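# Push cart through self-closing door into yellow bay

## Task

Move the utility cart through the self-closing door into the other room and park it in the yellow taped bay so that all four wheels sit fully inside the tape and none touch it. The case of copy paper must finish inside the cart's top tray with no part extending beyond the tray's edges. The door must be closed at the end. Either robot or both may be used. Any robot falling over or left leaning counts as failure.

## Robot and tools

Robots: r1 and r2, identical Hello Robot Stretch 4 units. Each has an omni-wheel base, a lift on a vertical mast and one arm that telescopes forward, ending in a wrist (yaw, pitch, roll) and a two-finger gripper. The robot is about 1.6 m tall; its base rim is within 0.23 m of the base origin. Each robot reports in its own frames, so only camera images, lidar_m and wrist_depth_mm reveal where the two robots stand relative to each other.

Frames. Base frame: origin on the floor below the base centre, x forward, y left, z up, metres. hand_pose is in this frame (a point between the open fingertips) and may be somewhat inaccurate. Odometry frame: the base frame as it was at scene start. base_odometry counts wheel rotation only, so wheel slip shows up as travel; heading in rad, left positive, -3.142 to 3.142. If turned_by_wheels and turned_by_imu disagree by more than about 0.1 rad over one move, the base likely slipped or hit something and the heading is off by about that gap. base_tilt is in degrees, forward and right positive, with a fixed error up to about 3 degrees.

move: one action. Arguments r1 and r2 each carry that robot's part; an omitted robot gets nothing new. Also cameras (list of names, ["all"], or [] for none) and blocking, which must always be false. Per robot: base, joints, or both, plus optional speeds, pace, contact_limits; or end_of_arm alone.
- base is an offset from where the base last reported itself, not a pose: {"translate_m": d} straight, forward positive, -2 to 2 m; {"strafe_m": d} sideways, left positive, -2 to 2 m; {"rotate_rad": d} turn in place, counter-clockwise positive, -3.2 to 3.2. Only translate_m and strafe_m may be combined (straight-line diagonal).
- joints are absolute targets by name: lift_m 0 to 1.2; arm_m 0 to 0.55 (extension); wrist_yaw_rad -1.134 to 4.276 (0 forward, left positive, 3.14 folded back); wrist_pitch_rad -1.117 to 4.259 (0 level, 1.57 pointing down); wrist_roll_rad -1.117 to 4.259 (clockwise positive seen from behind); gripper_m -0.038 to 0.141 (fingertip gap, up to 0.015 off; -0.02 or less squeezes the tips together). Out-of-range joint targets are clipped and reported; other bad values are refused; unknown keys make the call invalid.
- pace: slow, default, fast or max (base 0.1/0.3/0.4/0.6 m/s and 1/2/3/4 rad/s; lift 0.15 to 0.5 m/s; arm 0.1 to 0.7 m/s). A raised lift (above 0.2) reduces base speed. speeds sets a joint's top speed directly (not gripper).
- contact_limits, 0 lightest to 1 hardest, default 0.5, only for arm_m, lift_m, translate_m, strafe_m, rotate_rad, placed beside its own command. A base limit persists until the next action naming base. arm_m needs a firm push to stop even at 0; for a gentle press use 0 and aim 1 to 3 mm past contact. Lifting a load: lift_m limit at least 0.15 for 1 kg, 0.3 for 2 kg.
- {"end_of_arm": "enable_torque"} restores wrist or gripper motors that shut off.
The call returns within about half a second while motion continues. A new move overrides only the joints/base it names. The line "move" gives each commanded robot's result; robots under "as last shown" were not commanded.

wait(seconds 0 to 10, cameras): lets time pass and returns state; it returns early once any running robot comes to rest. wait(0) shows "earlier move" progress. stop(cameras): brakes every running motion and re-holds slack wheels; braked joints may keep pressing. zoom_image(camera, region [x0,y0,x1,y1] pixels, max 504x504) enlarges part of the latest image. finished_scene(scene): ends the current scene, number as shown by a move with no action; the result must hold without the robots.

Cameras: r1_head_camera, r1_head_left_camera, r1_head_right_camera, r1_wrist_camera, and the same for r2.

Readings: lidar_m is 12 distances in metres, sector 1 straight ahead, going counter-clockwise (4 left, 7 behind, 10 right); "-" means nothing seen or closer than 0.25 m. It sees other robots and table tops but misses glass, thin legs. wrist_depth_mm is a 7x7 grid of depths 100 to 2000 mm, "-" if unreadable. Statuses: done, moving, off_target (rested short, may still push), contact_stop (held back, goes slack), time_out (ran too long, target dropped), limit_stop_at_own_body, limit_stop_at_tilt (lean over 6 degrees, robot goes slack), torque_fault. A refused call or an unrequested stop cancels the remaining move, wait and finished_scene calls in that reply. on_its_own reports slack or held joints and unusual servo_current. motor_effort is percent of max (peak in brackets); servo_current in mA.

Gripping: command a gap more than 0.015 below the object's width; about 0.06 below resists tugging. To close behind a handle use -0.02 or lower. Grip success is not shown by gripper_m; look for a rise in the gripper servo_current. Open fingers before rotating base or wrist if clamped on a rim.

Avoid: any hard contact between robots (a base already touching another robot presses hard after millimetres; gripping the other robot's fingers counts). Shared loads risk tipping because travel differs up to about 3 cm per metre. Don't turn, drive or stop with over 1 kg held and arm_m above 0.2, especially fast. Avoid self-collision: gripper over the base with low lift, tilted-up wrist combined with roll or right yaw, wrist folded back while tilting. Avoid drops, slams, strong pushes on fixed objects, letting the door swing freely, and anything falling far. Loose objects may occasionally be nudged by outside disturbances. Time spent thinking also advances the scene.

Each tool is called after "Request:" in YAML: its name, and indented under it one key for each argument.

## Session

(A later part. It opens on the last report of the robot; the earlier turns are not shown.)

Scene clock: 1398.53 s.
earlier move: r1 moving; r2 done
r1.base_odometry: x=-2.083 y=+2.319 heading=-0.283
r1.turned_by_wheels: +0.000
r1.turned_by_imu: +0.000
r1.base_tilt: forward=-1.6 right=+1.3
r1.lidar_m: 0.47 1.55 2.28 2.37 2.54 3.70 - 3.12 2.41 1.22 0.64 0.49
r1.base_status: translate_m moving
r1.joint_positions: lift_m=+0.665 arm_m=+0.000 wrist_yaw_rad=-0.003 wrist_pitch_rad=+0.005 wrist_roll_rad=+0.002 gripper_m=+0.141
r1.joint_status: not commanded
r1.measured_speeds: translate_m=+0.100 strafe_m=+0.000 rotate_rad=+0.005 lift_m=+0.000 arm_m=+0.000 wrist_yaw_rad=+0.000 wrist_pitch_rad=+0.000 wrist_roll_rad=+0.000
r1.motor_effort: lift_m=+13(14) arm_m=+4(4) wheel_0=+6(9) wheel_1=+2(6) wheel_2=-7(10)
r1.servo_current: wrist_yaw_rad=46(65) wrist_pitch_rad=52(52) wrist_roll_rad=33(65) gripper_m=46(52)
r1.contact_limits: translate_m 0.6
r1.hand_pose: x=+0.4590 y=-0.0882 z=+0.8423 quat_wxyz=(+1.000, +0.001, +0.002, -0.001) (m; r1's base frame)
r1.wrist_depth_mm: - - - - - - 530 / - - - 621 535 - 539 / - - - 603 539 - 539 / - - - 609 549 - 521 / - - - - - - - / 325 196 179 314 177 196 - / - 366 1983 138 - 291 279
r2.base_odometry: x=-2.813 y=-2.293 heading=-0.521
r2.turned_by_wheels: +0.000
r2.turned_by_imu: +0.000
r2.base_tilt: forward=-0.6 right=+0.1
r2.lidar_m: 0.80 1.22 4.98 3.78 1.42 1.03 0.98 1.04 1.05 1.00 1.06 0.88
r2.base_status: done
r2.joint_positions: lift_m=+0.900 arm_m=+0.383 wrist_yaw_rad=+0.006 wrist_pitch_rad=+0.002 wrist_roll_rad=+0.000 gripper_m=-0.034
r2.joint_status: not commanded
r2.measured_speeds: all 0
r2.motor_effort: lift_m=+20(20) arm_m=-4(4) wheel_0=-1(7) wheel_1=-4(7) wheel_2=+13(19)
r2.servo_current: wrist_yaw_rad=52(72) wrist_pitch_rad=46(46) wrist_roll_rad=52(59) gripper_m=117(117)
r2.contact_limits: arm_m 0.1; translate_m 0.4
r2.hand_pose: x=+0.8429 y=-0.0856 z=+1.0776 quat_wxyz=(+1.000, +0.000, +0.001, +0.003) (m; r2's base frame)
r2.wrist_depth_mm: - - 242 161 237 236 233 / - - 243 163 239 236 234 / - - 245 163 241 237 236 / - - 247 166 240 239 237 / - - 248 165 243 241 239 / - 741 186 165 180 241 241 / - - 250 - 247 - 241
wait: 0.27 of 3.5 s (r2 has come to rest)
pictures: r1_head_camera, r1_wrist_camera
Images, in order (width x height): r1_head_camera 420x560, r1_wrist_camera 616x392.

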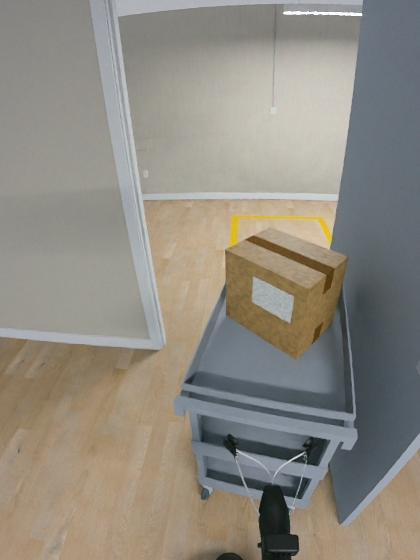

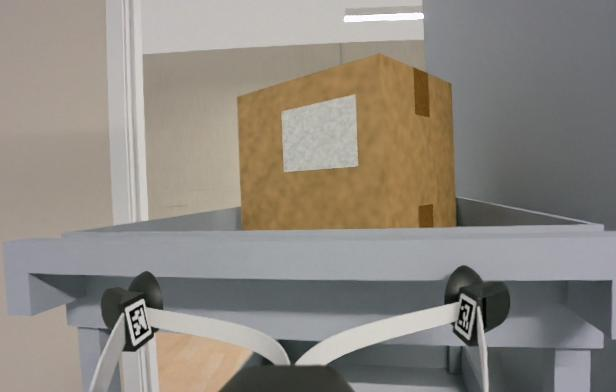

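Request:
wait:
  seconds: 0.2
  cameras: ["r1_head_camera","r1_wrist_camera","r1_head_right_camera"]

Scene clock: 1401.90 s.
earlier move: r1 done
r1.base_odometry: x=-1.888 y=+2.262 heading=-0.283
r1.turned_by_wheels: +0.000
r1.turned_by_imu: -0.001
r1.base_tilt: forward=-1.6 right=+1.3
r1.lidar_m: 0.47 1.39 1.99 2.37 2.52 3.68 - 3.12 2.41 0.84 0.52 0.48
r1.base_status: done
r1.joint_positions: lift_m=+0.665 arm_m=+0.000 wrist_yaw_rad=-0.004 wrist_pitch_rad=+0.005 wrist_roll_rad=+0.002 gripper_m=+0.141
r1.joint_status: not commanded
r1.measured_speeds: all 0
r1.motor_effort: lift_m=+13(14) arm_m=+4(4) wheel_0=+2(9) wheel_1=+3(6) wheel_2=-5(11)
r1.servo_current: wrist_yaw_rad=39(65) wrist_pitch_rad=46(52) wrist_roll_rad=59(72) gripper_m=46(52)
r1.contact_limits: translate_m 0.6
r1.hand_pose: x=+0.4589 y=-0.0886 z=+0.8423 quat_wxyz=(+1.000, +0.001, +0.002, -0.002) (m; r1's base frame)
r1.wrist_depth_mm: - - - - - - - / - - - - 544 535 554 / - - - 654 544 569 525 / - - - 654 554 564 - / - 1078 - - - - - / - 204 180 - 178 196 - / - 334 1708 145 - 293 -
r2.base_odometry: x=-2.814 y=-2.293 heading=-0.521
r2.turned_by_wheels: +0.000
r2.turned_by_imu: +0.000
r2.base_tilt: forward=-0.7 right=+0.1
r2.lidar_m: 0.79 1.21 4.99 3.79 1.43 1.01 0.97 1.03 1.05 0.99 1.05 0.90
r2.base_status: done
r2.joint_positions: lift_m=+0.900 arm_m=+0.383 wrist_yaw_rad=+0.006 wrist_pitch_rad=+0.002 wrist_roll_rad=+0.000 gripper_m=-0.034
r2.joint_status: not commanded
r2.measured_speeds: all 0
r2.motor_effort: lift_m=+20(20) arm_m=-4(4) wheel_0=+0(7) wheel_1=-4(7) wheel_2=+11(19)
r2.servo_current: wrist_yaw_rad=46(72) wrist_pitch_rad=46(46) wrist_roll_rad=46(59) gripper_m=111(124)
r2.contact_limits: arm_m 0.1; translate_m 0.4
r2.hand_pose: x=+0.8429 y=-0.0856 z=+1.0776 quat_wxyz=(+1.000, +0.000, +0.001, +0.003) (m; r2's base frame)
r2.wrist_depth_mm: 634 - 242 161 237 235 234 / - - 244 163 239 236 235 / - - 245 163 239 238 236 / - - 247 166 242 239 237 / - - 247 165 242 240 239 / - 732 186 166 180 242 240 / - 668 250 - 245 - 242
wait: 0.00 of 0.2 s (r1 has come to rest)
pictures: r1_head_camera, r1_head_right_camera, r1_wrist_camera
Images, in order (width x height): r1_head_camera 420x560, r1_head_right_camera 420x672, r1_wrist_camera 616x392.

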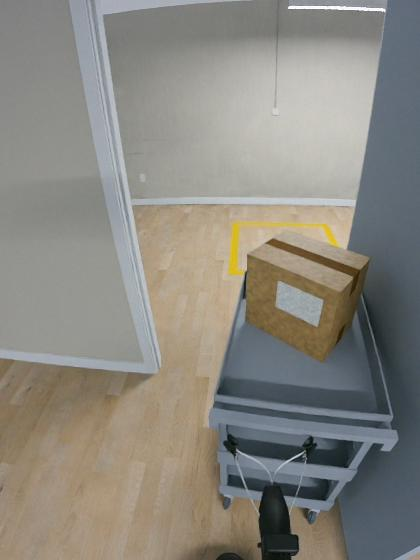

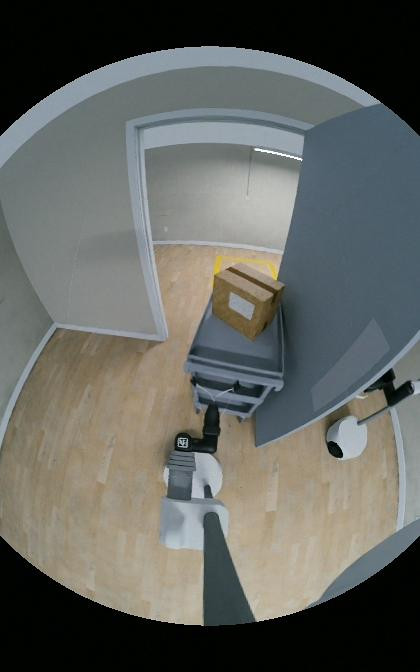

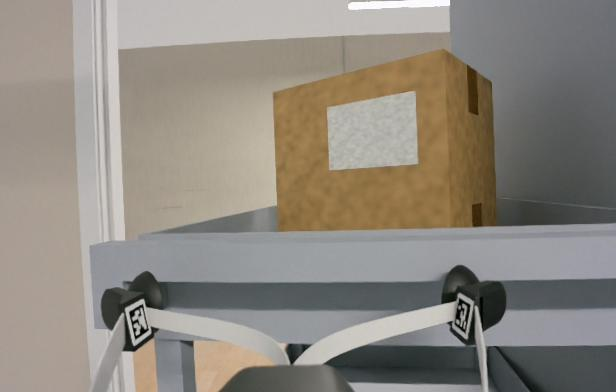

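Request:
move:
  blocking: false
  r1: {"base":{"translate_m":-0.05,"strafe_m":-0.2}}

Request:
wait:
  seconds: 2.5

Request:
move:
  blocking: false
  r1: {"base":{"translate_m":0.2,"strafe_m":0.06},"pace":"slow","contact_limits":{"translate_m":0.6}}

Request:
wait:
  seconds: 3
  cameras: ["r1_head_camera","r1_wrist_camera"]

Scene clock: 1418.10 s.
move: r1 moving
r1.base_odometry: x=-1.904 y=+2.234 heading=-0.282
r1.turned_by_wheels: +0.001
r1.turned_by_imu: +0.000
r1.base_tilt: forward=-1.6 right=+1.2
r1.lidar_m: 0.45 1.40 1.98 2.41 2.58 3.73 - 3.08 2.36 0.79 0.48 0.51
r1.base_status: translate_m moving; strafe_m moving
r1.joint_positions: lift_m=+0.665 arm_m=+0.000 wrist_yaw_rad=-0.003 wrist_pitch_rad=+0.005 wrist_roll_rad=+0.002 gripper_m=+0.141
r1.joint_status: not commanded
r1.measured_speeds: translate_m=-0.031 strafe_m=-0.122 rotate_rad=+0.001 lift_m=+0.000 arm_m=+0.000 wrist_yaw_rad=+0.018 wrist_pitch_rad=+0.000 wrist_roll_rad=+0.000
r1.motor_effort: lift_m=+13(14) arm_m=+4(4) wheel_0=+8(10) wheel_1=-9(9) wheel_2=+3(5)
r1.servo_current: wrist_yaw_rad=52(65) wrist_pitch_rad=39(52) wrist_roll_rad=46(65) gripper_m=39(46)
r1.hand_pose: x=+0.4590 y=-0.0884 z=+0.8423 quat_wxyz=(+1.000, +0.001, +0.002, -0.002) (m; r1's base frame)
r1.wrist_depth_mm: - - - - - - 530 / - - - 691 530 597 512 / - - - 627 530 597 521 / - - - 647 539 591 525 / - 394 - - - - - / - 213 185 312 189 286 - / - 340 - 144 - - 512
r2: as last shown
r2.base_tilt: forward=-0.6 right=+0.0
r2.lidar_m: 0.77 1.20 4.95 3.80 1.42 1.02 0.98 1.05 1.07 0.99 1.06 0.86
r2.motor_effort: lift_m=+20(20) arm_m=-4(4) wheel_0=+0(1) wheel_1=-4(4) wheel_2=+11(11)
r2.servo_current: wrist_yaw_rad=52(59) wrist_pitch_rad=33(46) wrist_roll_rad=52(52) gripper_m=111(117)
r2.contact_limits: arm_m 0.1; translate_m 0.4
r2.wrist_depth_mm: 603 - 243 161 236 236 233 / 615 - 242 163 238 236 234 / 621 - 245 163 241 237 236 / - - 246 167 242 239 236 / 668 - 248 165 242 241 239 / - 699 186 166 180 242 240 / - 634 251 - 246 - 242
pictures: none

Scene clock: 1419.67 s.
earlier move: r1 done
r1.base_odometry: x=-1.992 y=+2.084 heading=-0.283
r1.turned_by_wheels: +0.000
r1.turned_by_imu: -0.001
r1.base_tilt: forward=-1.6 right=+1.3
r1.lidar_m: 0.48 0.55 2.03 2.58 2.77 3.98 - 2.87 2.18 0.89 0.39 0.39
r1.base_status: done
r1.joint_positions: lift_m=+0.665 arm_m=+0.000 wrist_yaw_rad=-0.002 wrist_pitch_rad=+0.005 wrist_roll_rad=+0.002 gripper_m=+0.141
r1.joint_status: not commanded
r1.measured_speeds: all 0
r1.motor_effort: lift_m=+13(14) arm_m=+4(4) wheel_0=+3(11) wheel_1=+0(10) wheel_2=+2(5)
r1.servo_current: wrist_yaw_rad=33(65) wrist_pitch_rad=46(52) wrist_roll_rad=59(65) gripper_m=46(52)
r1.hand_pose: x=+0.4591 y=-0.0880 z=+0.8423 quat_wxyz=(+1.000, +0.001, +0.002, -0.001) (m; r1's base frame)
r1.wrist_depth_mm: 1182 - - - - 421 289 / 1182 - - 585 - 430 293 / 1160 - 668 569 676 436 309 / 1160 - 668 574 676 439 314 / - - - - - 384 298 / 370 195 179 320 187 206 317 / 1160 - 976 136 312 364 300
r2.base_odometry: x=-2.814 y=-2.293 heading=-0.521
r2.turned_by_wheels: +0.000
r2.turned_by_imu: +0.000
r2.base_tilt: forward=-0.7 right=+0.1
r2.lidar_m: 0.77 1.00 4.98 3.82 1.40 1.05 0.99 1.04 1.05 0.97 1.07 0.90
r2.base_status: not commanded
r2.joint_positions: lift_m=+0.900 arm_m=+0.383 wrist_yaw_rad=+0.006 wrist_pitch_rad=+0.002 wrist_roll_rad=+0.000 gripper_m=-0.034
r2.joint_status: not commanded
r2.measured_speeds: all 0
r2.motor_effort: lift_m=+20(20) arm_m=-4(4) wheel_0=+0(1) wheel_1=-4(4) wheel_2=+11(11)
r2.servo_current: wrist_yaw_rad=52(59) wrist_pitch_rad=39(46) wrist_roll_rad=52(59) gripper_m=117(117)
r2.contact_limits: arm_m 0.1; translate_m 0.4
r2.hand_pose: x=+0.8429 y=-0.0856 z=+1.0776 quat_wxyz=(+1.000, +0.000, +0.001, +0.003) (m; r2's base frame)
r2.wrist_depth_mm: - - 243 161 237 236 233 / - - 243 163 238 236 235 / - - 244 163 240 236 236 / - - 246 166 241 239 237 / - - 249 164 243 240 239 / 535 539 186 165 180 242 240 / - - 251 - 247 - 242
wait: 1.57 of 2.5 s (r1 has come to rest)
pictures: none

Scene clock: 1420.17 s.
move: r1 moving
r1.base_odometry: x=-1.979 y=+2.084 heading=-0.282
r1.turned_by_wheels: +0.000
r1.turned_by_imu: +0.000
r1.base_tilt: forward=-1.6 right=+1.2
r1.lidar_m: 0.46 0.55 2.03 2.57 2.73 3.96 - 2.86 2.20 0.84 0.38 0.41
r1.base_status: translate_m moving; strafe_m moving
r1.joint_positions: lift_m=+0.665 arm_m=+0.000 wrist_yaw_rad=-0.002 wrist_pitch_rad=+0.005 wrist_roll_rad=+0.002 gripper_m=+0.141
r1.joint_status: not commanded
r1.measured_speeds: translate_m=+0.048 strafe_m=+0.015 rotate_rad=+0.002 lift_m=+0.000 arm_m=+0.000 wrist_yaw_rad=+0.000 wrist_pitch_rad=+0.000 wrist_roll_rad=+0.000
r1.motor_effort: lift_m=+13(14) arm_m=+4(4) wheel_0=+5(6) wheel_1=+6(6) wheel_2=-6(6)
r1.servo_current: wrist_yaw_rad=39(59) wrist_pitch_rad=46(52) wrist_roll_rad=52(65) gripper_m=46(46)
r1.contact_limits: translate_m 0.6
r1.hand_pose: x=+0.4591 y=-0.0880 z=+0.8423 quat_wxyz=(+1.000, +0.001, +0.002, -0.001) (m; r1's base frame)
r1.wrist_depth_mm: 1160 - - - - 418 289 / 1138 - - 569 707 424 290 / 1160 - 661 564 668 433 310 / 1205 - 654 564 668 439 315 / - - - - - 382 300 / 349 196 182 312 188 211 319 / 1118 - 931 144 303 359 301
r2: as last shown
r2.base_tilt: forward=-0.7 right=+0.0
r2.lidar_m: 0.80 0.98 4.97 3.78 1.43 1.02 0.98 1.04 1.03 1.01 1.08 0.87
r2.motor_effort: lift_m=+20(20) arm_m=-4(4) wheel_0=-1(1) wheel_1=-4(4) wheel_2=+11(11)
r2.servo_current: wrist_yaw_rad=52(59) wrist_pitch_rad=39(46) wrist_roll_rad=33(52) gripper_m=111(117)
r2.contact_limits: arm_m 0.1; translate_m 0.4
r2.wrist_depth_mm: - - 243 161 237 236 234 / - - 243 162 238 236 235 / - - 245 163 240 237 236 / - - 247 166 242 238 237 / - - 248 164 244 239 239 / 544 544 185 166 180 242 241 / - - 251 - 246 - 242
pictures: none

Scene clock: 1423.00 s.
earlier move: r1 done
r1.base_odometry: x=-1.783 y=+2.086 heading=-0.283
r1.turned_by_wheels: +0.000
r1.turned_by_imu: -0.001
r1.base_tilt: forward=-1.6 right=+1.3
r1.lidar_m: 0.47 1.31 1.73 2.50 2.63 3.86 - 2.94 2.30 0.33 0.33 0.48
r1.base_status: done
r1.joint_positions: lift_m=+0.665 arm_m=+0.000 wrist_yaw_rad=-0.002 wrist_pitch_rad=+0.005 wrist_roll_rad=+0.002 gripper_m=+0.141
r1.joint_status: not commanded
r1.measured_speeds: all 0
r1.motor_effort: lift_m=+13(14) arm_m=+4(4) wheel_0=+3(7) wheel_1=+2(8) wheel_2=-3(9)
r1.servo_current: wrist_yaw_rad=59(78) wrist_pitch_rad=46(52) wrist_roll_rad=59(65) gripper_m=52(52)
r1.contact_limits: translate_m 0.6
r1.hand_pose: x=+0.4590 y=-0.0881 z=+0.8423 quat_wxyz=(+1.000, +0.001, +0.002, -0.001) (m; r1's base frame)
r1.wrist_depth_mm: - - - - - 508 397 / - - - 574 525 512 404 / - - 668 574 549 496 387 / - - 668 580 554 500 392 / - - - - - - - / 259 197 - - - 195 - / 309 301 891 138 294 508 399
r2.base_odometry: x=-2.814 y=-2.293 heading=-0.521
r2.turned_by_wheels: +0.000
r2.turned_by_imu: +0.000
r2.base_tilt: forward=-0.7 right=+0.1
r2.lidar_m: 0.78 3.94 4.96 3.78 1.40 1.04 0.97 1.04 1.03 0.99 1.06 0.90
r2.base_status: not commanded
r2.joint_positions: lift_m=+0.900 arm_m=+0.383 wrist_yaw_rad=+0.006 wrist_pitch_rad=+0.002 wrist_roll_rad=+0.000 gripper_m=-0.034
r2.joint_status: not commanded
r2.measured_speeds: all 0
r2.motor_effort: lift_m=+20(20) arm_m=-4(5) wheel_0=+0(1) wheel_1=-4(4) wheel_2=+11(11)
r2.servo_current: wrist_yaw_rad=52(59) wrist_pitch_rad=46(46) wrist_roll_rad=46(59) gripper_m=111(117)
r2.contact_limits: arm_m 0.1; translate_m 0.4
r2.hand_pose: x=+0.8429 y=-0.0856 z=+1.0776 quat_wxyz=(+1.000, +0.000, +0.001, +0.003) (m; r2's base frame)
r2.wrist_depth_mm: - 496 242 161 238 235 233 / - 500 243 162 238 236 235 / - 517 245 163 241 238 235 / - 517 247 166 241 239 236 / - 512 248 165 243 241 238 / - 484 186 166 180 241 239 / - 488 251 - 245 - 242
wait: 2.83 of 3 s (r1 has come to rest)
pictures: r1_head_camera, r1_wrist_camera
Images, in order (width x height): r1_head_camera 420x560, r1_wrist_camera 616x392.

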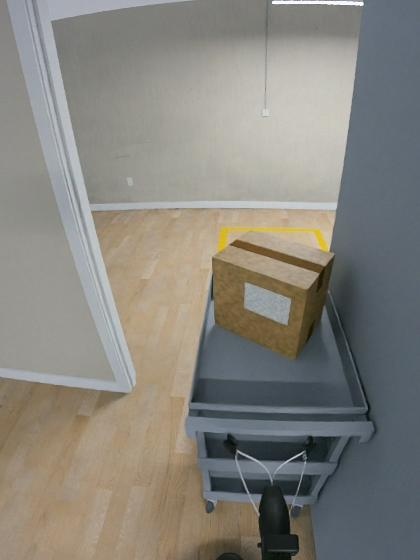

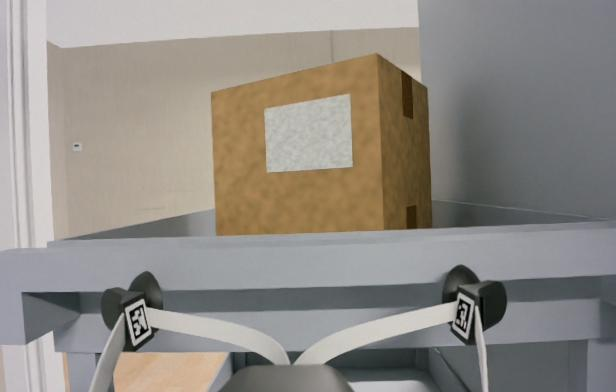

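Request:
move:
  blocking: false
  r1: {"base":{"translate_m":-0.03,"strafe_m":-0.08}}

Request:
wait:
  seconds: 1.5

Request:
move:
  blocking: false
  r1: {"base":{"translate_m":0.3,"strafe_m":0.1},"pace":"slow","contact_limits":{"translate_m":0.6}}

Request:
wait:
  seconds: 4
  cameras: ["r1_head_camera","r1_wrist_camera","r1_head_right_camera"]

Scene clock: 1432.20 s.
move: r1 moving
r1.base_odometry: x=-1.802 y=+2.061 heading=-0.282
r1.turned_by_wheels: +0.000
r1.turned_by_imu: +0.000
r1.base_tilt: forward=-1.6 right=+1.3
r1.lidar_m: 0.46 1.32 1.75 2.52 2.70 3.92 - 2.94 2.22 0.48 0.31 0.44
r1.base_status: translate_m moving; strafe_m moving
r1.joint_positions: lift_m=+0.665 arm_m=+0.000 wrist_yaw_rad=-0.002 wrist_pitch_rad=+0.005 wrist_roll_rad=+0.002 gripper_m=+0.141
r1.joint_status: not commanded
r1.measured_speeds: translate_m=-0.044 strafe_m=-0.113 rotate_rad=+0.004 lift_m=+0.000 arm_m=+0.000 wrist_yaw_rad=+0.000 wrist_pitch_rad=+0.000 wrist_roll_rad=+0.000
r1.motor_effort: lift_m=+13(14) arm_m=+4(4) wheel_0=+6(9) wheel_1=-10(10) wheel_2=+5(5)
r1.servo_current: wrist_yaw_rad=33(59) wrist_pitch_rad=46(52) wrist_roll_rad=59(72) gripper_m=39(46)
r1.hand_pose: x=+0.4590 y=-0.0881 z=+0.8423 quat_wxyz=(+1.000, +0.001, +0.002, -0.001) (m; r1's base frame)
r1.wrist_depth_mm: - - - - - 462 359 / - - - 574 585 469 349 / - - 654 559 580 480 375 / - - 668 564 574 484 355 / - 449 - - - - - / 291 196 - - 187 196 - / 317 1863 904 143 778 496 312
r2: as last shown
r2.base_tilt: forward=-0.7 right=+0.0
r2.lidar_m: 0.78 1.10 4.94 3.81 1.41 1.03 0.98 1.03 1.05 1.00 1.06 0.90
r2.motor_effort: lift_m=+20(20) arm_m=-4(4) wheel_0=+0(1) wheel_1=-4(4) wheel_2=+11(11)
r2.servo_current: wrist_yaw_rad=46(72) wrist_pitch_rad=39(46) wrist_roll_rad=39(65) gripper_m=117(117)
r2.contact_limits: arm_m 0.1; translate_m 0.4
r2.wrist_depth_mm: - 484 242 161 237 236 234 / - 488 244 162 239 236 234 / - 496 245 163 239 238 236 / - 492 247 166 241 240 236 / - 492 248 164 244 241 238 / - 466 186 166 180 241 238 / - 462 250 - 246 - 242
pictures: none

Scene clock: 1433.17 s.
earlier move: r1 done
r1.base_odometry: x=-1.834 y=+2.017 heading=-0.282
r1.turned_by_wheels: +0.000
r1.turned_by_imu: +0.000
r1.base_tilt: forward=-1.6 right=+1.3
r1.lidar_m: 0.46 0.54 1.80 2.59 2.75 3.99 - 2.86 2.19 0.55 0.27 0.37
r1.base_status: done
r1.joint_positions: lift_m=+0.665 arm_m=+0.000 wrist_yaw_rad=-0.002 wrist_pitch_rad=+0.005 wrist_roll_rad=+0.002 gripper_m=+0.141
r1.joint_status: not commanded
r1.measured_speeds: all 0
r1.motor_effort: lift_m=+13(14) arm_m=+4(4) wheel_0=+1(10) wheel_1=+1(10) wheel_2=+1(5)
r1.servo_current: wrist_yaw_rad=46(65) wrist_pitch_rad=46(52) wrist_roll_rad=39(72) gripper_m=46(46)
r1.hand_pose: x=+0.4590 y=-0.0881 z=+0.8423 quat_wxyz=(+1.000, +0.001, +0.002, -0.001) (m; r1's base frame)
r1.wrist_depth_mm: - - - - - 379 276 / - - - 564 683 387 279 / - - 634 569 668 392 270 / - - 647 559 668 397 285 / - - - - - - - / - 195 179 317 187 196 258 / 338 1863 842 136 - 329 274
r2.base_odometry: x=-2.814 y=-2.293 heading=-0.521
r2.turned_by_wheels: +0.000
r2.turned_by_imu: +0.000
r2.base_tilt: forward=-0.6 right=+0.1
r2.lidar_m: 0.79 1.05 4.97 3.76 1.41 1.00 0.96 1.01 1.05 1.00 1.02 0.89
r2.base_status: not commanded
r2.joint_positions: lift_m=+0.900 arm_m=+0.383 wrist_yaw_rad=+0.006 wrist_pitch_rad=+0.002 wrist_roll_rad=+0.000 gripper_m=-0.034
r2.joint_status: not commanded
r2.measured_speeds: all 0
r2.motor_effort: lift_m=+20(20) arm_m=-4(4) wheel_0=+0(1) wheel_1=-4(4) wheel_2=+11(11)
r2.servo_current: wrist_yaw_rad=52(72) wrist_pitch_rad=39(46) wrist_roll_rad=46(65) gripper_m=111(117)
r2.contact_limits: arm_m 0.1; translate_m 0.4
r2.hand_pose: x=+0.8429 y=-0.0856 z=+1.0776 quat_wxyz=(+1.000, +0.000, +0.001, +0.003) (m; r2's base frame)
r2.wrist_depth_mm: 418 - 242 161 237 236 233 / 424 - 243 163 239 236 234 / 427 - 244 163 241 237 236 / 424 - 247 166 241 238 237 / 433 - 248 164 243 242 239 / 418 455 187 166 180 240 240 / 404 421 251 - 246 - 241
wait: 0.97 of 1.5 s (r1 has come to rest)
pictures: none

Scene clock: 1433.67 s.
move: r1 moving
r1.base_odometry: x=-1.821 y=+2.018 heading=-0.282
r1.turned_by_wheels: +0.000
r1.turned_by_imu: +0.000
r1.base_tilt: forward=-1.6 right=+1.3
r1.lidar_m: 0.46 0.49 1.76 2.58 2.74 3.98 - 2.86 2.20 0.56 0.25 0.37
r1.base_status: translate_m moving; strafe_m moving
r1.joint_positions: lift_m=+0.665 arm_m=+0.000 wrist_yaw_rad=-0.002 wrist_pitch_rad=+0.005 wrist_roll_rad=+0.002 gripper_m=+0.141
r1.joint_status: not commanded
r1.measured_speeds: translate_m=+0.049 strafe_m=+0.016 rotate_rad=+0.002 lift_m=+0.000 arm_m=+0.000 wrist_yaw_rad=+0.000 wrist_pitch_rad=+0.000 wrist_roll_rad=+0.000
r1.motor_effort: lift_m=+13(14) arm_m=+4(4) wheel_0=+4(5) wheel_1=+3(6) wheel_2=-6(6)
r1.servo_current: wrist_yaw_rad=65(65) wrist_pitch_rad=39(52) wrist_roll_rad=59(65) gripper_m=39(52)
r1.contact_limits: translate_m 0.6
r1.hand_pose: x=+0.4590 y=-0.0881 z=+0.8423 quat_wxyz=(+1.000, +0.001, +0.002, -0.001) (m; r1's base frame)
r1.wrist_depth_mm: - - - - - 392 281 / - - - 559 654 399 285 / - - 627 549 654 404 289 / - - 634 554 647 407 277 / - - - - - - - / - 195 176 - 187 197 - / 330 1863 820 144 691 336 298
r2: as last shown
r2.lidar_m: 0.78 1.06 4.98 3.79 1.43 1.03 0.97 1.03 1.03 1.01 1.04 0.88
r2.servo_current: wrist_yaw_rad=65(72) wrist_pitch_rad=39(46) wrist_roll_rad=46(52) gripper_m=117(117)
r2.contact_limits: arm_m 0.1; translate_m 0.4
r2.wrist_depth_mm: 424 - 242 161 236 235 233 / - - 243 163 239 236 235 / - - 245 163 240 237 236 / - - 245 166 241 237 237 / - - 248 164 243 241 240 / 418 439 185 166 180 242 240 / 410 413 252 - 246 - 241
pictures: none

Scene clock: 1437.57 s.
earlier move: r1 done
r1.base_odometry: x=-1.519 y=+2.030 heading=-0.282
r1.turned_by_wheels: +0.000
r1.turned_by_imu: +0.000
r1.base_tilt: forward=-1.6 right=+1.3
r1.lidar_m: 0.47 1.03 1.33 2.45 2.64 3.82 - 3.04 0.36 0.34 0.36 0.49
r1.base_status: done
r1.joint_positions: lift_m=+0.665 arm_m=+0.000 wrist_yaw_rad=-0.003 wrist_pitch_rad=+0.005 wrist_roll_rad=+0.002 gripper_m=+0.141
r1.joint_status: not commanded
r1.measured_speeds: all 0
r1.motor_effort: lift_m=+13(14) arm_m=+4(4) wheel_0=+2(7) wheel_1=+4(7) wheel_2=-3(11)
r1.servo_current: wrist_yaw_rad=46(72) wrist_pitch_rad=46(52) wrist_roll_rad=52(65) gripper_m=39(52)
r1.contact_limits: translate_m 0.6
r1.hand_pose: x=+0.4590 y=-0.0882 z=+0.8423 quat_wxyz=(+1.000, +0.001, +0.002, -0.001) (m; r1's base frame)
r1.wrist_depth_mm: - - - - - - 455 / - - - 603 539 723 439 / - - - 597 539 661 442 / - - - 603 544 654 442 / - 449 - - - - - / - 204 - - 180 195 - / - 312 1863 141 - 798 449
r2.base_odometry: x=-2.814 y=-2.293 heading=-0.521
r2.turned_by_wheels: +0.000
r2.turned_by_imu: +0.001
r2.base_tilt: forward=-0.6 right=+0.0
r2.lidar_m: 0.80 3.89 4.97 3.77 1.42 1.05 0.98 1.01 1.03 0.99 1.07 0.89
r2.base_status: not commanded
r2.joint_positions: lift_m=+0.900 arm_m=+0.383 wrist_yaw_rad=+0.006 wrist_pitch_rad=+0.002 wrist_roll_rad=+0.000 gripper_m=-0.034
r2.joint_status: not commanded
r2.measured_speeds: all 0
r2.motor_effort: lift_m=+20(20) arm_m=-4(4) wheel_0=-1(1) wheel_1=-4(4) wheel_2=+11(11)
r2.servo_current: wrist_yaw_rad=52(72) wrist_pitch_rad=33(46) wrist_roll_rad=46(65) gripper_m=104(124)
r2.contact_limits: arm_m 0.1; translate_m 0.4
r2.hand_pose: x=+0.8429 y=-0.0856 z=+1.0776 quat_wxyz=(+1.000, +0.000, +0.001, +0.003) (m; r2's base frame)
r2.wrist_depth_mm: - - 242 161 236 236 233 / - - 243 162 239 236 235 / - - 246 163 241 238 236 / - - 247 166 242 239 237 / - - 249 164 244 240 238 / - - 186 166 180 242 239 / - - 251 - 245 - 241
wait: 3.90 of 4 s (r1 has come to rest)
pictures: r1_head_camera, r1_head_right_camera, r1_wrist_camera
Images, in order (width x height): r1_head_camera 420x560, r1_head_right_camera 420x672, r1_wrist_camera 616x392.

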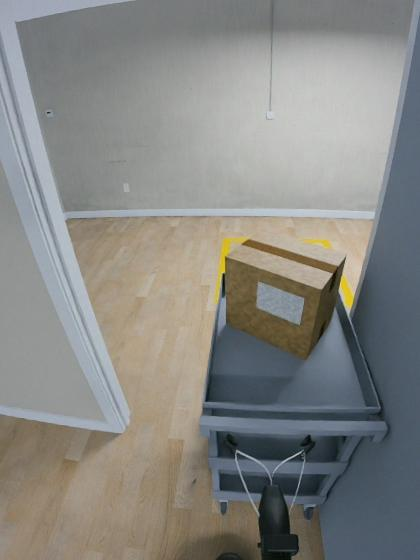

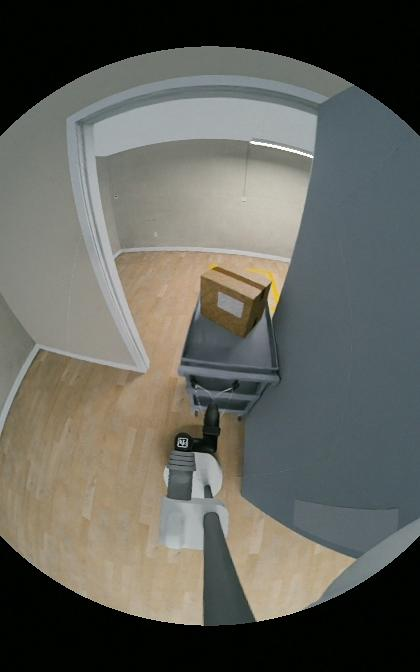

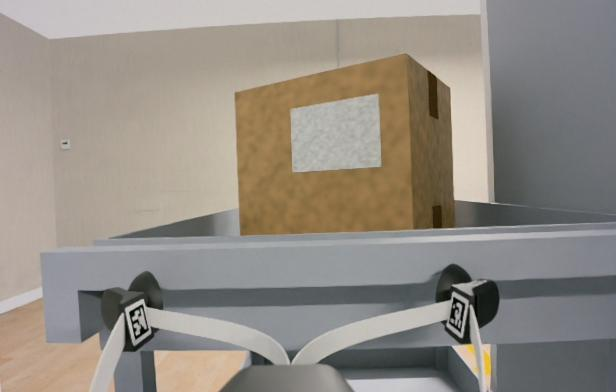

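Request:
move:
  blocking: false
  r1: {"base":{"translate_m":0.4,"strafe_m":0.05},"pace":"slow","contact_limits":{"translate_m":0.6}}

Request:
wait:
  seconds: 5
  cameras: ["r1_head_camera","r1_wrist_camera","r1_head_right_camera"]

Scene clock: 1442.07 s.
move: r1 moving
r1.base_odometry: x=-1.506 y=+2.028 heading=-0.282
r1.turned_by_wheels: +0.000
r1.turned_by_imu: +0.000
r1.base_tilt: forward=-1.6 right=+1.3
r1.lidar_m: 0.46 1.04 1.27 2.46 2.64 3.76 - 3.04 0.37 0.34 0.37 0.50
r1.base_status: translate_m moving; strafe_m moving
r1.joint_positions: lift_m=+0.665 arm_m=+0.000 wrist_yaw_rad=-0.003 wrist_pitch_rad=+0.005 wrist_roll_rad=+0.002 gripper_m=+0.141
r1.joint_status: not commanded
r1.measured_speeds: translate_m=+0.048 strafe_m=+0.006 rotate_rad=+0.001 lift_m=+0.000 arm_m=+0.000 wrist_yaw_rad=+0.000 wrist_pitch_rad=+0.000 wrist_roll_rad=+0.000
r1.motor_effort: lift_m=+13(14) arm_m=+4(4) wheel_0=+5(7) wheel_1=+4(7) wheel_2=-7(8)
r1.servo_current: wrist_yaw_rad=33(72) wrist_pitch_rad=46(46) wrist_roll_rad=52(65) gripper_m=52(52)
r1.contact_limits: translate_m 0.6
r1.hand_pose: x=+0.4590 y=-0.0882 z=+0.8423 quat_wxyz=(+1.000, +0.001, +0.002, -0.001) (m; r1's base frame)
r1.wrist_depth_mm: - - - - - - 433 / - - - 603 535 - 439 / - - - 597 539 661 445 / - - - 603 539 654 449 / - 445 - - - - - / - 203 - - 177 195 - / - 312 1863 139 - 723 436
r2: as last shown
r2.turned_by_imu: +0.000
r2.base_tilt: forward=-0.7 right=+0.1
r2.lidar_m: 0.78 3.92 4.98 3.78 1.41 1.03 0.99 1.03 1.04 0.98 1.07 0.90
r2.servo_current: wrist_yaw_rad=59(65) wrist_pitch_rad=39(39) wrist_roll_rad=33(46) gripper_m=117(117)
r2.contact_limits: arm_m 0.1; translate_m 0.4
r2.wrist_depth_mm: - - 242 161 237 236 233 / - - 244 163 239 236 235 / - - 245 163 240 238 236 / - - 248 166 241 238 237 / - - 247 165 244 240 238 / - - 186 165 180 242 239 / - - 252 - 245 - 242
pictures: none

Scene clock: 1446.87 s.
earlier move: r1 done
r1.base_odometry: x=-1.121 y=+1.967 heading=-0.282
r1.turned_by_wheels: +0.000
r1.turned_by_imu: -0.001
r1.base_tilt: forward=-1.6 right=+1.3
r1.lidar_m: 0.46 0.70 0.71 2.39 2.54 3.74 - 0.58 0.43 0.41 0.42 0.52
r1.base_status: done
r1.joint_positions: lift_m=+0.665 arm_m=+0.000 wrist_yaw_rad=-0.003 wrist_pitch_rad=+0.005 wrist_roll_rad=+0.002 gripper_m=+0.141
r1.joint_status: not commanded
r1.measured_speeds: all 0
r1.motor_effort: lift_m=+13(14) arm_m=+4(4) wheel_0=+2(7) wheel_1=+3(7) wheel_2=-3(9)
r1.servo_current: wrist_yaw_rad=46(72) wrist_pitch_rad=52(59) wrist_roll_rad=52(65) gripper_m=39(52)
r1.contact_limits: translate_m 0.6
r1.hand_pose: x=+0.4590 y=-0.0882 z=+0.8423 quat_wxyz=(+1.000, +0.001, +0.002, -0.001) (m; r1's base frame)
r1.wrist_depth_mm: - - - - - - - / - - - - 574 585 - / - - - 647 564 580 - / - - - 654 569 521 - / - - - - - - - / - 210 182 - 185 194 - / - 1921 319 143 - 809 1808
r2.base_odometry: x=-2.814 y=-2.293 heading=-0.521
r2.turned_by_wheels: +0.000
r2.turned_by_imu: +0.001
r2.base_tilt: forward=-0.7 right=+0.1
r2.lidar_m: 0.78 3.89 5.00 3.80 1.42 1.02 0.97 1.02 1.05 1.01 1.06 0.87
r2.base_status: not commanded
r2.joint_positions: lift_m=+0.900 arm_m=+0.383 wrist_yaw_rad=+0.006 wrist_pitch_rad=+0.002 wrist_roll_rad=+0.000 gripper_m=-0.034
r2.joint_status: not commanded
r2.measured_speeds: all 0
r2.motor_effort: lift_m=+20(20) arm_m=-4(4) wheel_0=+0(1) wheel_1=-4(4) wheel_2=+11(11)
r2.servo_current: wrist_yaw_rad=39(65) wrist_pitch_rad=39(46) wrist_roll_rad=46(59) gripper_m=111(117)
r2.contact_limits: arm_m 0.1; translate_m 0.4
r2.hand_pose: x=+0.8429 y=-0.0856 z=+1.0776 quat_wxyz=(+1.000, +0.000, +0.001, +0.003) (m; r2's base frame)
r2.wrist_depth_mm: - - 243 161 238 235 232 / - - 244 163 238 236 235 / - - 245 163 241 238 235 / - - 246 166 242 239 237 / - - 248 164 243 240 238 / - - 186 166 180 242 240 / - - 251 - 246 - 242
wait: 4.80 of 5 s (r1 has come to rest)
pictures: r1_head_camera, r1_head_right_camera, r1_wrist_camera
Images, in order (width x height): r1_head_camera 420x560, r1_head_right_camera 420x672, r1_wrist_camera 616x392.

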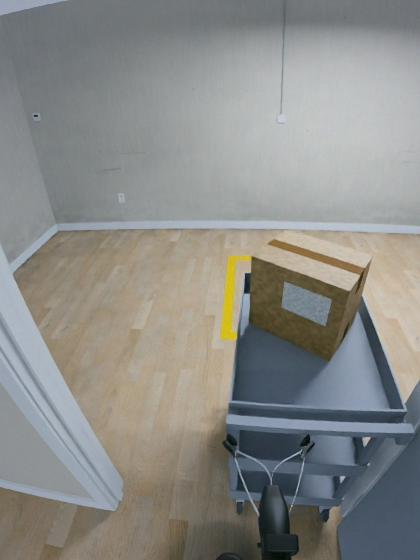

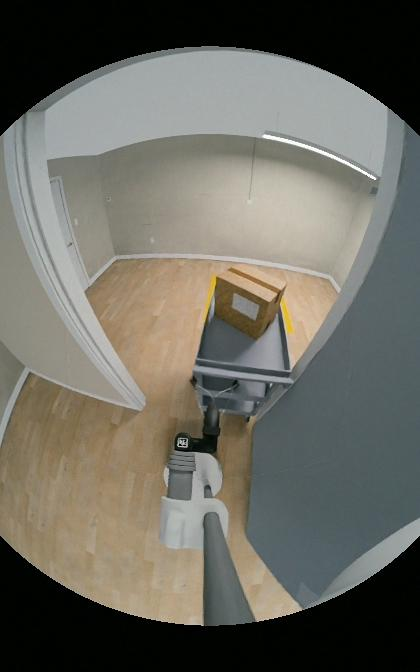

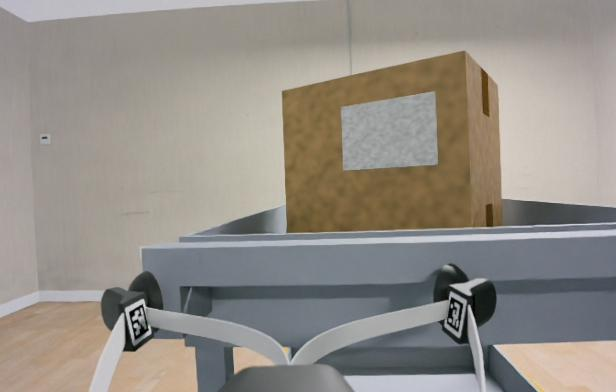

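Request:
move:
  blocking: false
  r1: {"base":{"translate_m":-0.04,"strafe_m":-0.15}}

Request:
wait:
  seconds: 2

Request:
move:
  blocking: false
  r1: {"base":{"translate_m":0.4,"strafe_m":0.07},"pace":"slow","contact_limits":{"translate_m":0.6}}

Request:
wait:
  seconds: 5
  cameras: ["r1_head_camera","r1_wrist_camera","r1_head_right_camera"]

Scene clock: 1455.13 s.
move: r1 moving
r1.base_odometry: x=-1.137 y=+1.939 heading=-0.282
r1.turned_by_wheels: +0.000
r1.turned_by_imu: +0.000
r1.base_tilt: forward=-1.6 right=+1.3
r1.lidar_m: 0.48 0.75 0.74 2.39 2.59 3.76 - 0.53 0.38 0.38 0.42 0.50
r1.base_status: translate_m moving; strafe_m moving
r1.joint_positions: lift_m=+0.665 arm_m=+0.000 wrist_yaw_rad=-0.003 wrist_pitch_rad=+0.005 wrist_roll_rad=+0.002 gripper_m=+0.141
r1.joint_status: not commanded
r1.measured_speeds: translate_m=-0.034 strafe_m=-0.121 rotate_rad=-0.001 lift_m=+0.000 arm_m=+0.000 wrist_yaw_rad=+0.000 wrist_pitch_rad=+0.000 wrist_roll_rad=+0.000
r1.motor_effort: lift_m=+13(14) arm_m=+4(4) wheel_0=+9(10) wheel_1=-9(10) wheel_2=+4(4)
r1.servo_current: wrist_yaw_rad=39(72) wrist_pitch_rad=39(52) wrist_roll_rad=59(59) gripper_m=39(46)
r1.hand_pose: x=+0.4590 y=-0.0882 z=+0.8423 quat_wxyz=(+1.000, +0.001, +0.002, -0.001) (m; r1's base frame)
r1.wrist_depth_mm: - - - - - - - / - - - 691 549 - - / - - - 647 549 691 - / - - - 647 554 609 - / - - - - - - - / - 209 - - 188 198 - / - 1863 324 143 - 293 1808
r2: as last shown
r2.turned_by_imu: +0.000
r2.base_tilt: forward=-0.6 right=+0.1
r2.lidar_m: 0.79 3.89 5.01 3.76 1.39 1.02 0.99 1.02 1.03 0.98 1.05 0.91
r2.servo_current: wrist_yaw_rad=59(65) wrist_pitch_rad=33(39) wrist_roll_rad=39(52) gripper_m=111(124)
r2.contact_limits: arm_m 0.1; translate_m 0.4
r2.wrist_depth_mm: - - 243 161 238 235 233 / - - 244 162 239 236 235 / - - 245 163 241 238 235 / - - 246 166 242 239 237 / - - 249 164 243 241 239 / - - 186 166 180 241 240 / - - 251 - 246 - 242
pictures: none

Scene clock: 1456.47 s.
earlier move: r1 done
r1.base_odometry: x=-1.201 y=+1.834 heading=-0.282
r1.turned_by_wheels: +0.000
r1.turned_by_imu: -0.001
r1.base_tilt: forward=-1.6 right=+1.3
r1.lidar_m: 0.48 0.54 0.84 2.52 2.71 3.91 - 0.35 0.28 0.25 0.29 0.40
r1.base_status: done
r1.joint_positions: lift_m=+0.665 arm_m=+0.000 wrist_yaw_rad=-0.003 wrist_pitch_rad=+0.005 wrist_roll_rad=+0.002 gripper_m=+0.141
r1.joint_status: not commanded
r1.measured_speeds: all 0
r1.motor_effort: lift_m=+14(14) arm_m=+4(4) wheel_0=+2(10) wheel_1=+1(10) wheel_2=+2(5)
r1.servo_current: wrist_yaw_rad=59(72) wrist_pitch_rad=46(59) wrist_roll_rad=59(72) gripper_m=52(52)
r1.hand_pose: x=+0.4590 y=-0.0882 z=+0.8423 quat_wxyz=(+1.000, +0.001, +0.002, -0.001) (m; r1's base frame)
r1.wrist_depth_mm: - - - - - - - / - - - 591 - - - / - - 699 580 654 - - / - - 699 585 621 - - / - 477 - - - - - / 343 195 179 325 187 196 - / 1921 1808 1756 136 891 1756 315
r2.base_odometry: x=-2.814 y=-2.293 heading=-0.521
r2.turned_by_wheels: +0.000
r2.turned_by_imu: +0.000
r2.base_tilt: forward=-0.7 right=+0.1
r2.lidar_m: 0.78 3.91 4.99 3.76 1.38 1.01 0.98 1.04 1.05 0.99 1.06 0.89
r2.base_status: not commanded
r2.joint_positions: lift_m=+0.900 arm_m=+0.383 wrist_yaw_rad=+0.006 wrist_pitch_rad=+0.002 wrist_roll_rad=+0.000 gripper_m=-0.034
r2.joint_status: not commanded
r2.measured_speeds: all 0
r2.motor_effort: lift_m=+20(20) arm_m=-4(4) wheel_0=+0(1) wheel_1=-4(4) wheel_2=+11(11)
r2.servo_current: wrist_yaw_rad=46(65) wrist_pitch_rad=39(46) wrist_roll_rad=46(52) gripper_m=111(124)
r2.contact_limits: arm_m 0.1; translate_m 0.4
r2.hand_pose: x=+0.8429 y=-0.0856 z=+1.0776 quat_wxyz=(+1.000, +0.000, +0.001, +0.003) (m; r2's base frame)
r2.wrist_depth_mm: - - 243 161 237 235 234 / - - 244 162 239 236 234 / - - 246 163 240 238 236 / - - 247 166 242 239 236 / - - 249 164 243 240 238 / - - 186 166 180 242 240 / - - 251 - 245 - 242
wait: 1.33 of 2 s (r1 has come to rest)
pictures: none

Scene clock: 1456.97 s.
move: r1 moving
r1.base_odometry: x=-1.188 y=+1.832 heading=-0.281
r1.turned_by_wheels: +0.000
r1.turned_by_imu: +0.000
r1.base_tilt: forward=-1.6 right=+1.2
r1.lidar_m: 0.47 0.56 0.82 2.53 2.69 3.92 - 0.36 0.28 0.26 0.29 0.42
r1.base_status: translate_m moving; strafe_m moving
r1.joint_positions: lift_m=+0.665 arm_m=+0.000 wrist_yaw_rad=-0.003 wrist_pitch_rad=+0.005 wrist_roll_rad=+0.002 gripper_m=+0.141
r1.joint_status: not commanded
r1.measured_speeds: translate_m=+0.048 strafe_m=+0.008 rotate_rad=+0.000 lift_m=+0.000 arm_m=+0.000 wrist_yaw_rad=+0.000 wrist_pitch_rad=+0.000 wrist_roll_rad=+0.000
r1.motor_effort: lift_m=+13(14) arm_m=+4(4) wheel_0=+5(6) wheel_1=+5(6) wheel_2=-4(7)
r1.servo_current: wrist_yaw_rad=46(65) wrist_pitch_rad=46(52) wrist_roll_rad=46(59) gripper_m=39(52)
r1.contact_limits: translate_m 0.6
r1.hand_pose: x=+0.4590 y=-0.0882 z=+0.8423 quat_wxyz=(+1.000, +0.001, +0.002, -0.001) (m; r1's base frame)
r1.wrist_depth_mm: - - - - - - - / - - - 580 - - - / - - 691 569 640 - - / - - 691 569 627 - - / - - - - - - - / 330 195 179 315 187 196 - / 357 1863 931 143 878 1808 -
r2: as last shown
r2.base_tilt: forward=-0.7 right=+0.0
r2.lidar_m: 0.80 3.90 4.99 3.76 1.42 1.02 0.98 1.03 1.04 1.01 1.04 0.90
r2.motor_effort: lift_m=+20(20) arm_m=-4(4) wheel_0=-1(1) wheel_1=-4(4) wheel_2=+11(11)
r2.servo_current: wrist_yaw_rad=65(65) wrist_pitch_rad=39(46) wrist_roll_rad=52(52) gripper_m=111(117)
r2.contact_limits: arm_m 0.1; translate_m 0.4
r2.wrist_depth_mm: - - 242 161 237 235 233 / - - 243 162 237 237 234 / - - 245 163 240 238 236 / - - 247 166 241 239 237 / - - 249 164 243 241 239 / - - 186 165 180 241 240 / - - 250 - 246 - 242
pictures: none

Scene clock: 1461.80 s.
earlier move: r1 done
r1.base_odometry: x=-0.797 y=+1.790 heading=-0.281
r1.turned_by_wheels: +0.000
r1.turned_by_imu: -0.001
r1.base_tilt: forward=-1.6 right=+1.3
r1.lidar_m: 0.46 3.22 0.58 0.57 2.61 3.78 - 0.51 0.37 0.34 0.40 0.52
r1.base_status: done
r1.joint_positions: lift_m=+0.665 arm_m=+0.000 wrist_yaw_rad=-0.003 wrist_pitch_rad=+0.005 wrist_roll_rad=+0.002 gripper_m=+0.141
r1.joint_status: not commanded
r1.measured_speeds: all 0
r1.motor_effort: lift_m=+13(14) arm_m=+4(4) wheel_0=+2(7) wheel_1=+4(7) wheel_2=-3(11)
r1.servo_current: wrist_yaw_rad=52(72) wrist_pitch_rad=52(52) wrist_roll_rad=46(65) gripper_m=39(52)
r1.contact_limits: translate_m 0.6
r1.hand_pose: x=+0.4590 y=-0.0882 z=+0.8423 quat_wxyz=(+1.000, +0.001, +0.002, -0.001) (m; r1's base frame)
r1.wrist_depth_mm: - - - - - - - / - - - 647 549 - - / - - - 627 539 - - / - - - 634 554 647 - / - - - - - - - / - 209 179 - 180 196 - / - 1921 303 141 - 878 1921
r2.base_odometry: x=-2.814 y=-2.293 heading=-0.521
r2.turned_by_wheels: +0.000
r2.turned_by_imu: +0.001
r2.base_tilt: forward=-0.6 right=+0.1
r2.lidar_m: 0.78 3.93 5.01 3.76 1.42 1.03 0.99 1.06 1.04 0.99 1.06 0.92
r2.base_status: not commanded
r2.joint_positions: lift_m=+0.900 arm_m=+0.383 wrist_yaw_rad=+0.006 wrist_pitch_rad=+0.002 wrist_roll_rad=+0.000 gripper_m=-0.034
r2.joint_status: not commanded
r2.measured_speeds: all 0
r2.motor_effort: lift_m=+20(20) arm_m=-4(5) wheel_0=+0(1) wheel_1=-4(4) wheel_2=+11(11)
r2.servo_current: wrist_yaw_rad=59(72) wrist_pitch_rad=39(52) wrist_roll_rad=52(59) gripper_m=117(117)
r2.contact_limits: arm_m 0.1; translate_m 0.4
r2.hand_pose: x=+0.8429 y=-0.0856 z=+1.0776 quat_wxyz=(+1.000, +0.000, +0.001, +0.003) (m; r2's base frame)
r2.wrist_depth_mm: - - 242 161 237 236 234 / - - 244 162 239 236 236 / - - 245 163 240 237 236 / - - 248 166 242 239 237 / - - 249 165 244 240 238 / - - 186 166 180 243 239 / - - 252 - 245 - 242
wait: 4.83 of 5 s (r1 has come to rest)
pictures: r1_head_camera, r1_head_right_camera, r1_wrist_camera
Images, in order (width x height): r1_head_camera 420x560, r1_head_right_camera 420x672, r1_wrist_camera 616x392.

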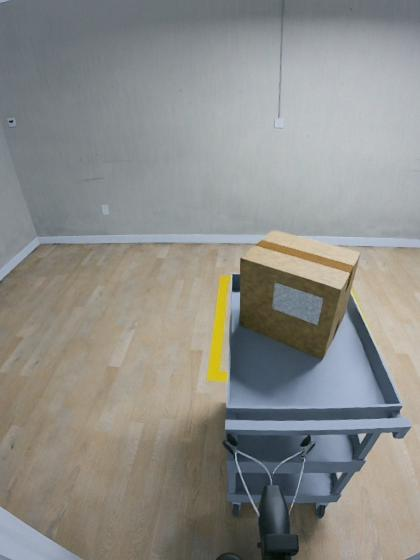

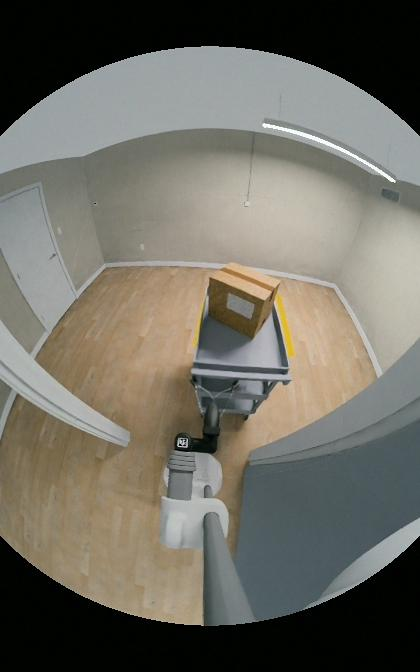

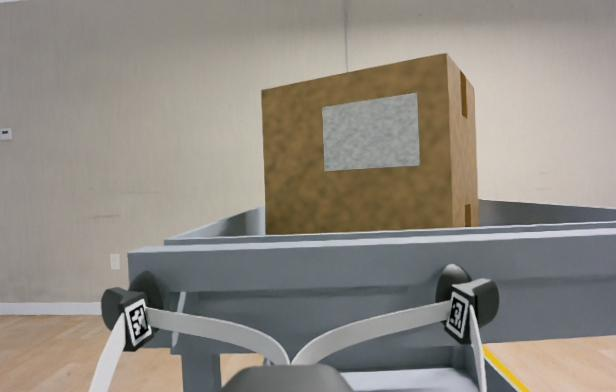

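Request:
move:
  blocking: false
  r1: {"base":{"translate_m":0.5,"strafe_m":-0.12},"pace":"slow","contact_limits":{"translate_m":0.6}}

Request:
wait:
  seconds: 6
  cameras: ["r1_head_camera","r1_wrist_camera","r1_head_right_camera"]

Scene clock: 1476.33 s.
move: r1 moving
r1.base_odometry: x=-0.786 y=+1.784 heading=-0.281
r1.turned_by_wheels: +0.000
r1.turned_by_imu: +0.000
r1.base_tilt: forward=-1.6 right=+1.3
r1.lidar_m: 0.44 3.22 0.59 0.59 2.61 3.75 - 0.48 0.37 0.34 0.41 0.52
r1.base_status: translate_m moving; strafe_m moving
r1.joint_positions: lift_m=+0.665 arm_m=+0.000 wrist_yaw_rad=-0.003 wrist_pitch_rad=+0.005 wrist_roll_rad=+0.002 gripper_m=+0.141
r1.joint_status: not commanded
r1.measured_speeds: translate_m=+0.048 strafe_m=-0.011 rotate_rad=-0.001 lift_m=+0.000 arm_m=+0.000 wrist_yaw_rad=+0.000 wrist_pitch_rad=+0.000 wrist_roll_rad=+0.000
r1.motor_effort: lift_m=+13(14) arm_m=+4(4) wheel_0=+4(7) wheel_1=+3(7) wheel_2=-10(10)
r1.servo_current: wrist_yaw_rad=52(65) wrist_pitch_rad=52(52) wrist_roll_rad=59(59) gripper_m=46(46)
r1.contact_limits: translate_m 0.6
r1.hand_pose: x=+0.4590 y=-0.0882 z=+0.8423 quat_wxyz=(+1.000, +0.001, +0.002, -0.001) (m; r1's base frame)
r1.wrist_depth_mm: - - - - - - - / - - - 647 549 - - / - - - 621 549 - - / - - - 621 554 654 - / - - - - - - - / - 202 179 - 181 196 - / - 1921 301 141 - 866 1921
r2: as last shown
r2.turned_by_imu: +0.000
r2.lidar_m: 0.80 3.94 5.00 3.76 1.43 1.03 0.96 1.01 1.06 0.99 1.06 0.89
r2.motor_effort: lift_m=+20(20) arm_m=-4(4) wheel_0=+0(1) wheel_1=-4(4) wheel_2=+11(11)
r2.servo_current: wrist_yaw_rad=39(59) wrist_pitch_rad=46(46) wrist_roll_rad=46(59) gripper_m=104(117)
r2.contact_limits: arm_m 0.1; translate_m 0.4
r2.wrist_depth_mm: - - 241 161 237 235 233 / - - 244 162 238 236 235 / - - 245 163 240 237 236 / - - 247 166 242 240 237 / - - 248 164 243 240 239 / - - 186 166 180 241 239 / - - 251 - 245 - 241
pictures: none

Scene clock: 1482.23 s.
earlier move: r1 done
r1.base_odometry: x=-0.350 y=+1.536 heading=-0.281
r1.turned_by_wheels: +0.000
r1.turned_by_imu: -0.001
r1.base_tilt: forward=-1.6 right=+1.3
r1.lidar_m: 0.47 2.67 2.57 0.75 0.70 3.88 0.92 0.43 0.43 1.44 2.34 0.54
r1.base_status: done
r1.joint_positions: lift_m=+0.665 arm_m=+0.000 wrist_yaw_rad=-0.002 wrist_pitch_rad=+0.005 wrist_roll_rad=+0.002 gripper_m=+0.141
r1.joint_status: not commanded
r1.measured_speeds: all 0
r1.motor_effort: lift_m=+13(14) arm_m=+4(4) wheel_0=+2(8) wheel_1=+3(7) wheel_2=-1(10)
r1.servo_current: wrist_yaw_rad=65(72) wrist_pitch_rad=52(52) wrist_roll_rad=39(78) gripper_m=46(46)
r1.contact_limits: translate_m 0.6
r1.hand_pose: x=+0.4590 y=-0.0881 z=+0.8423 quat_wxyz=(+1.000, +0.001, +0.002, -0.001) (m; r1's base frame)
r1.wrist_depth_mm: - - - - - - - / - - - 634 544 - - / - - - 603 544 - - / - - - 615 549 - - / - - - - - - - / - 199 - - 186 196 - / - 1863 301 145 - 1756 1921
r2.base_odometry: x=-2.814 y=-2.293 heading=-0.521
r2.turned_by_wheels: +0.000
r2.turned_by_imu: +0.001
r2.base_tilt: forward=-0.6 right=+0.1
r2.lidar_m: 0.78 3.93 4.98 3.79 1.41 1.05 0.99 1.04 1.05 1.01 1.05 0.91
r2.base_status: not commanded
r2.joint_positions: lift_m=+0.900 arm_m=+0.383 wrist_yaw_rad=+0.006 wrist_pitch_rad=+0.002 wrist_roll_rad=+0.000 gripper_m=-0.034
r2.joint_status: not commanded
r2.measured_speeds: all 0
r2.motor_effort: lift_m=+20(20) arm_m=-4(4) wheel_0=+0(1) wheel_1=-4(4) wheel_2=+11(11)
r2.servo_current: wrist_yaw_rad=46(72) wrist_pitch_rad=39(46) wrist_roll_rad=52(59) gripper_m=117(117)
r2.contact_limits: arm_m 0.1; translate_m 0.4
r2.hand_pose: x=+0.8429 y=-0.0856 z=+1.0776 quat_wxyz=(+1.000, +0.000, +0.001, +0.003) (m; r2's base frame)
r2.wrist_depth_mm: - - 242 161 237 235 234 / - - 244 163 239 236 234 / - - 246 163 240 237 236 / - - 247 167 241 238 236 / - - 248 164 243 240 239 / - - 186 166 180 242 239 / - - 250 - 245 - 241
wait: 5.90 of 6 s (r1 has come to rest)
pictures: r1_head_camera, r1_head_right_camera, r1_wrist_camera
Images, in order (width x height): r1_head_camera 420x560, r1_head_right_camera 420x672, r1_wrist_camera 616x392.

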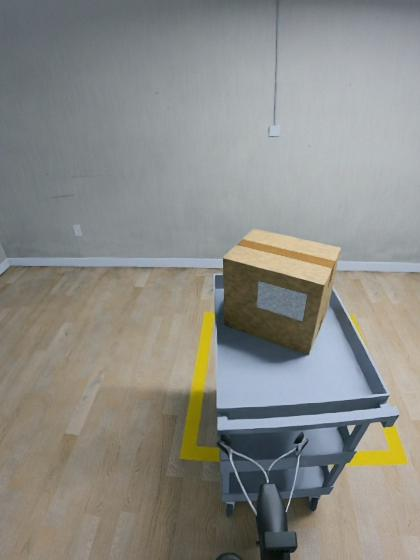

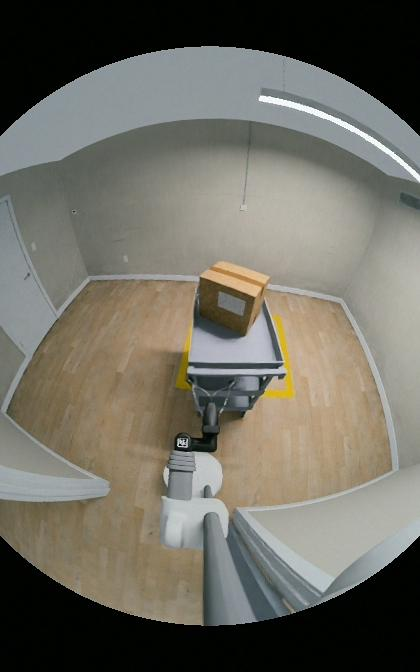

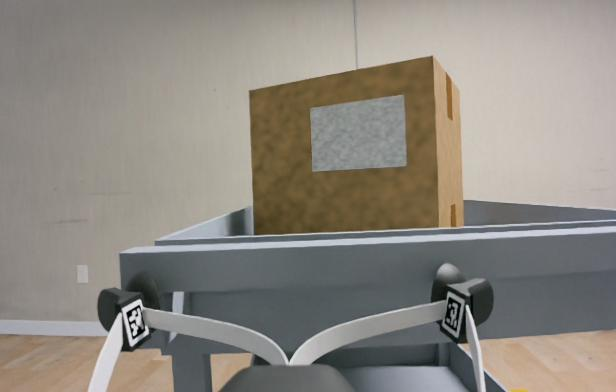

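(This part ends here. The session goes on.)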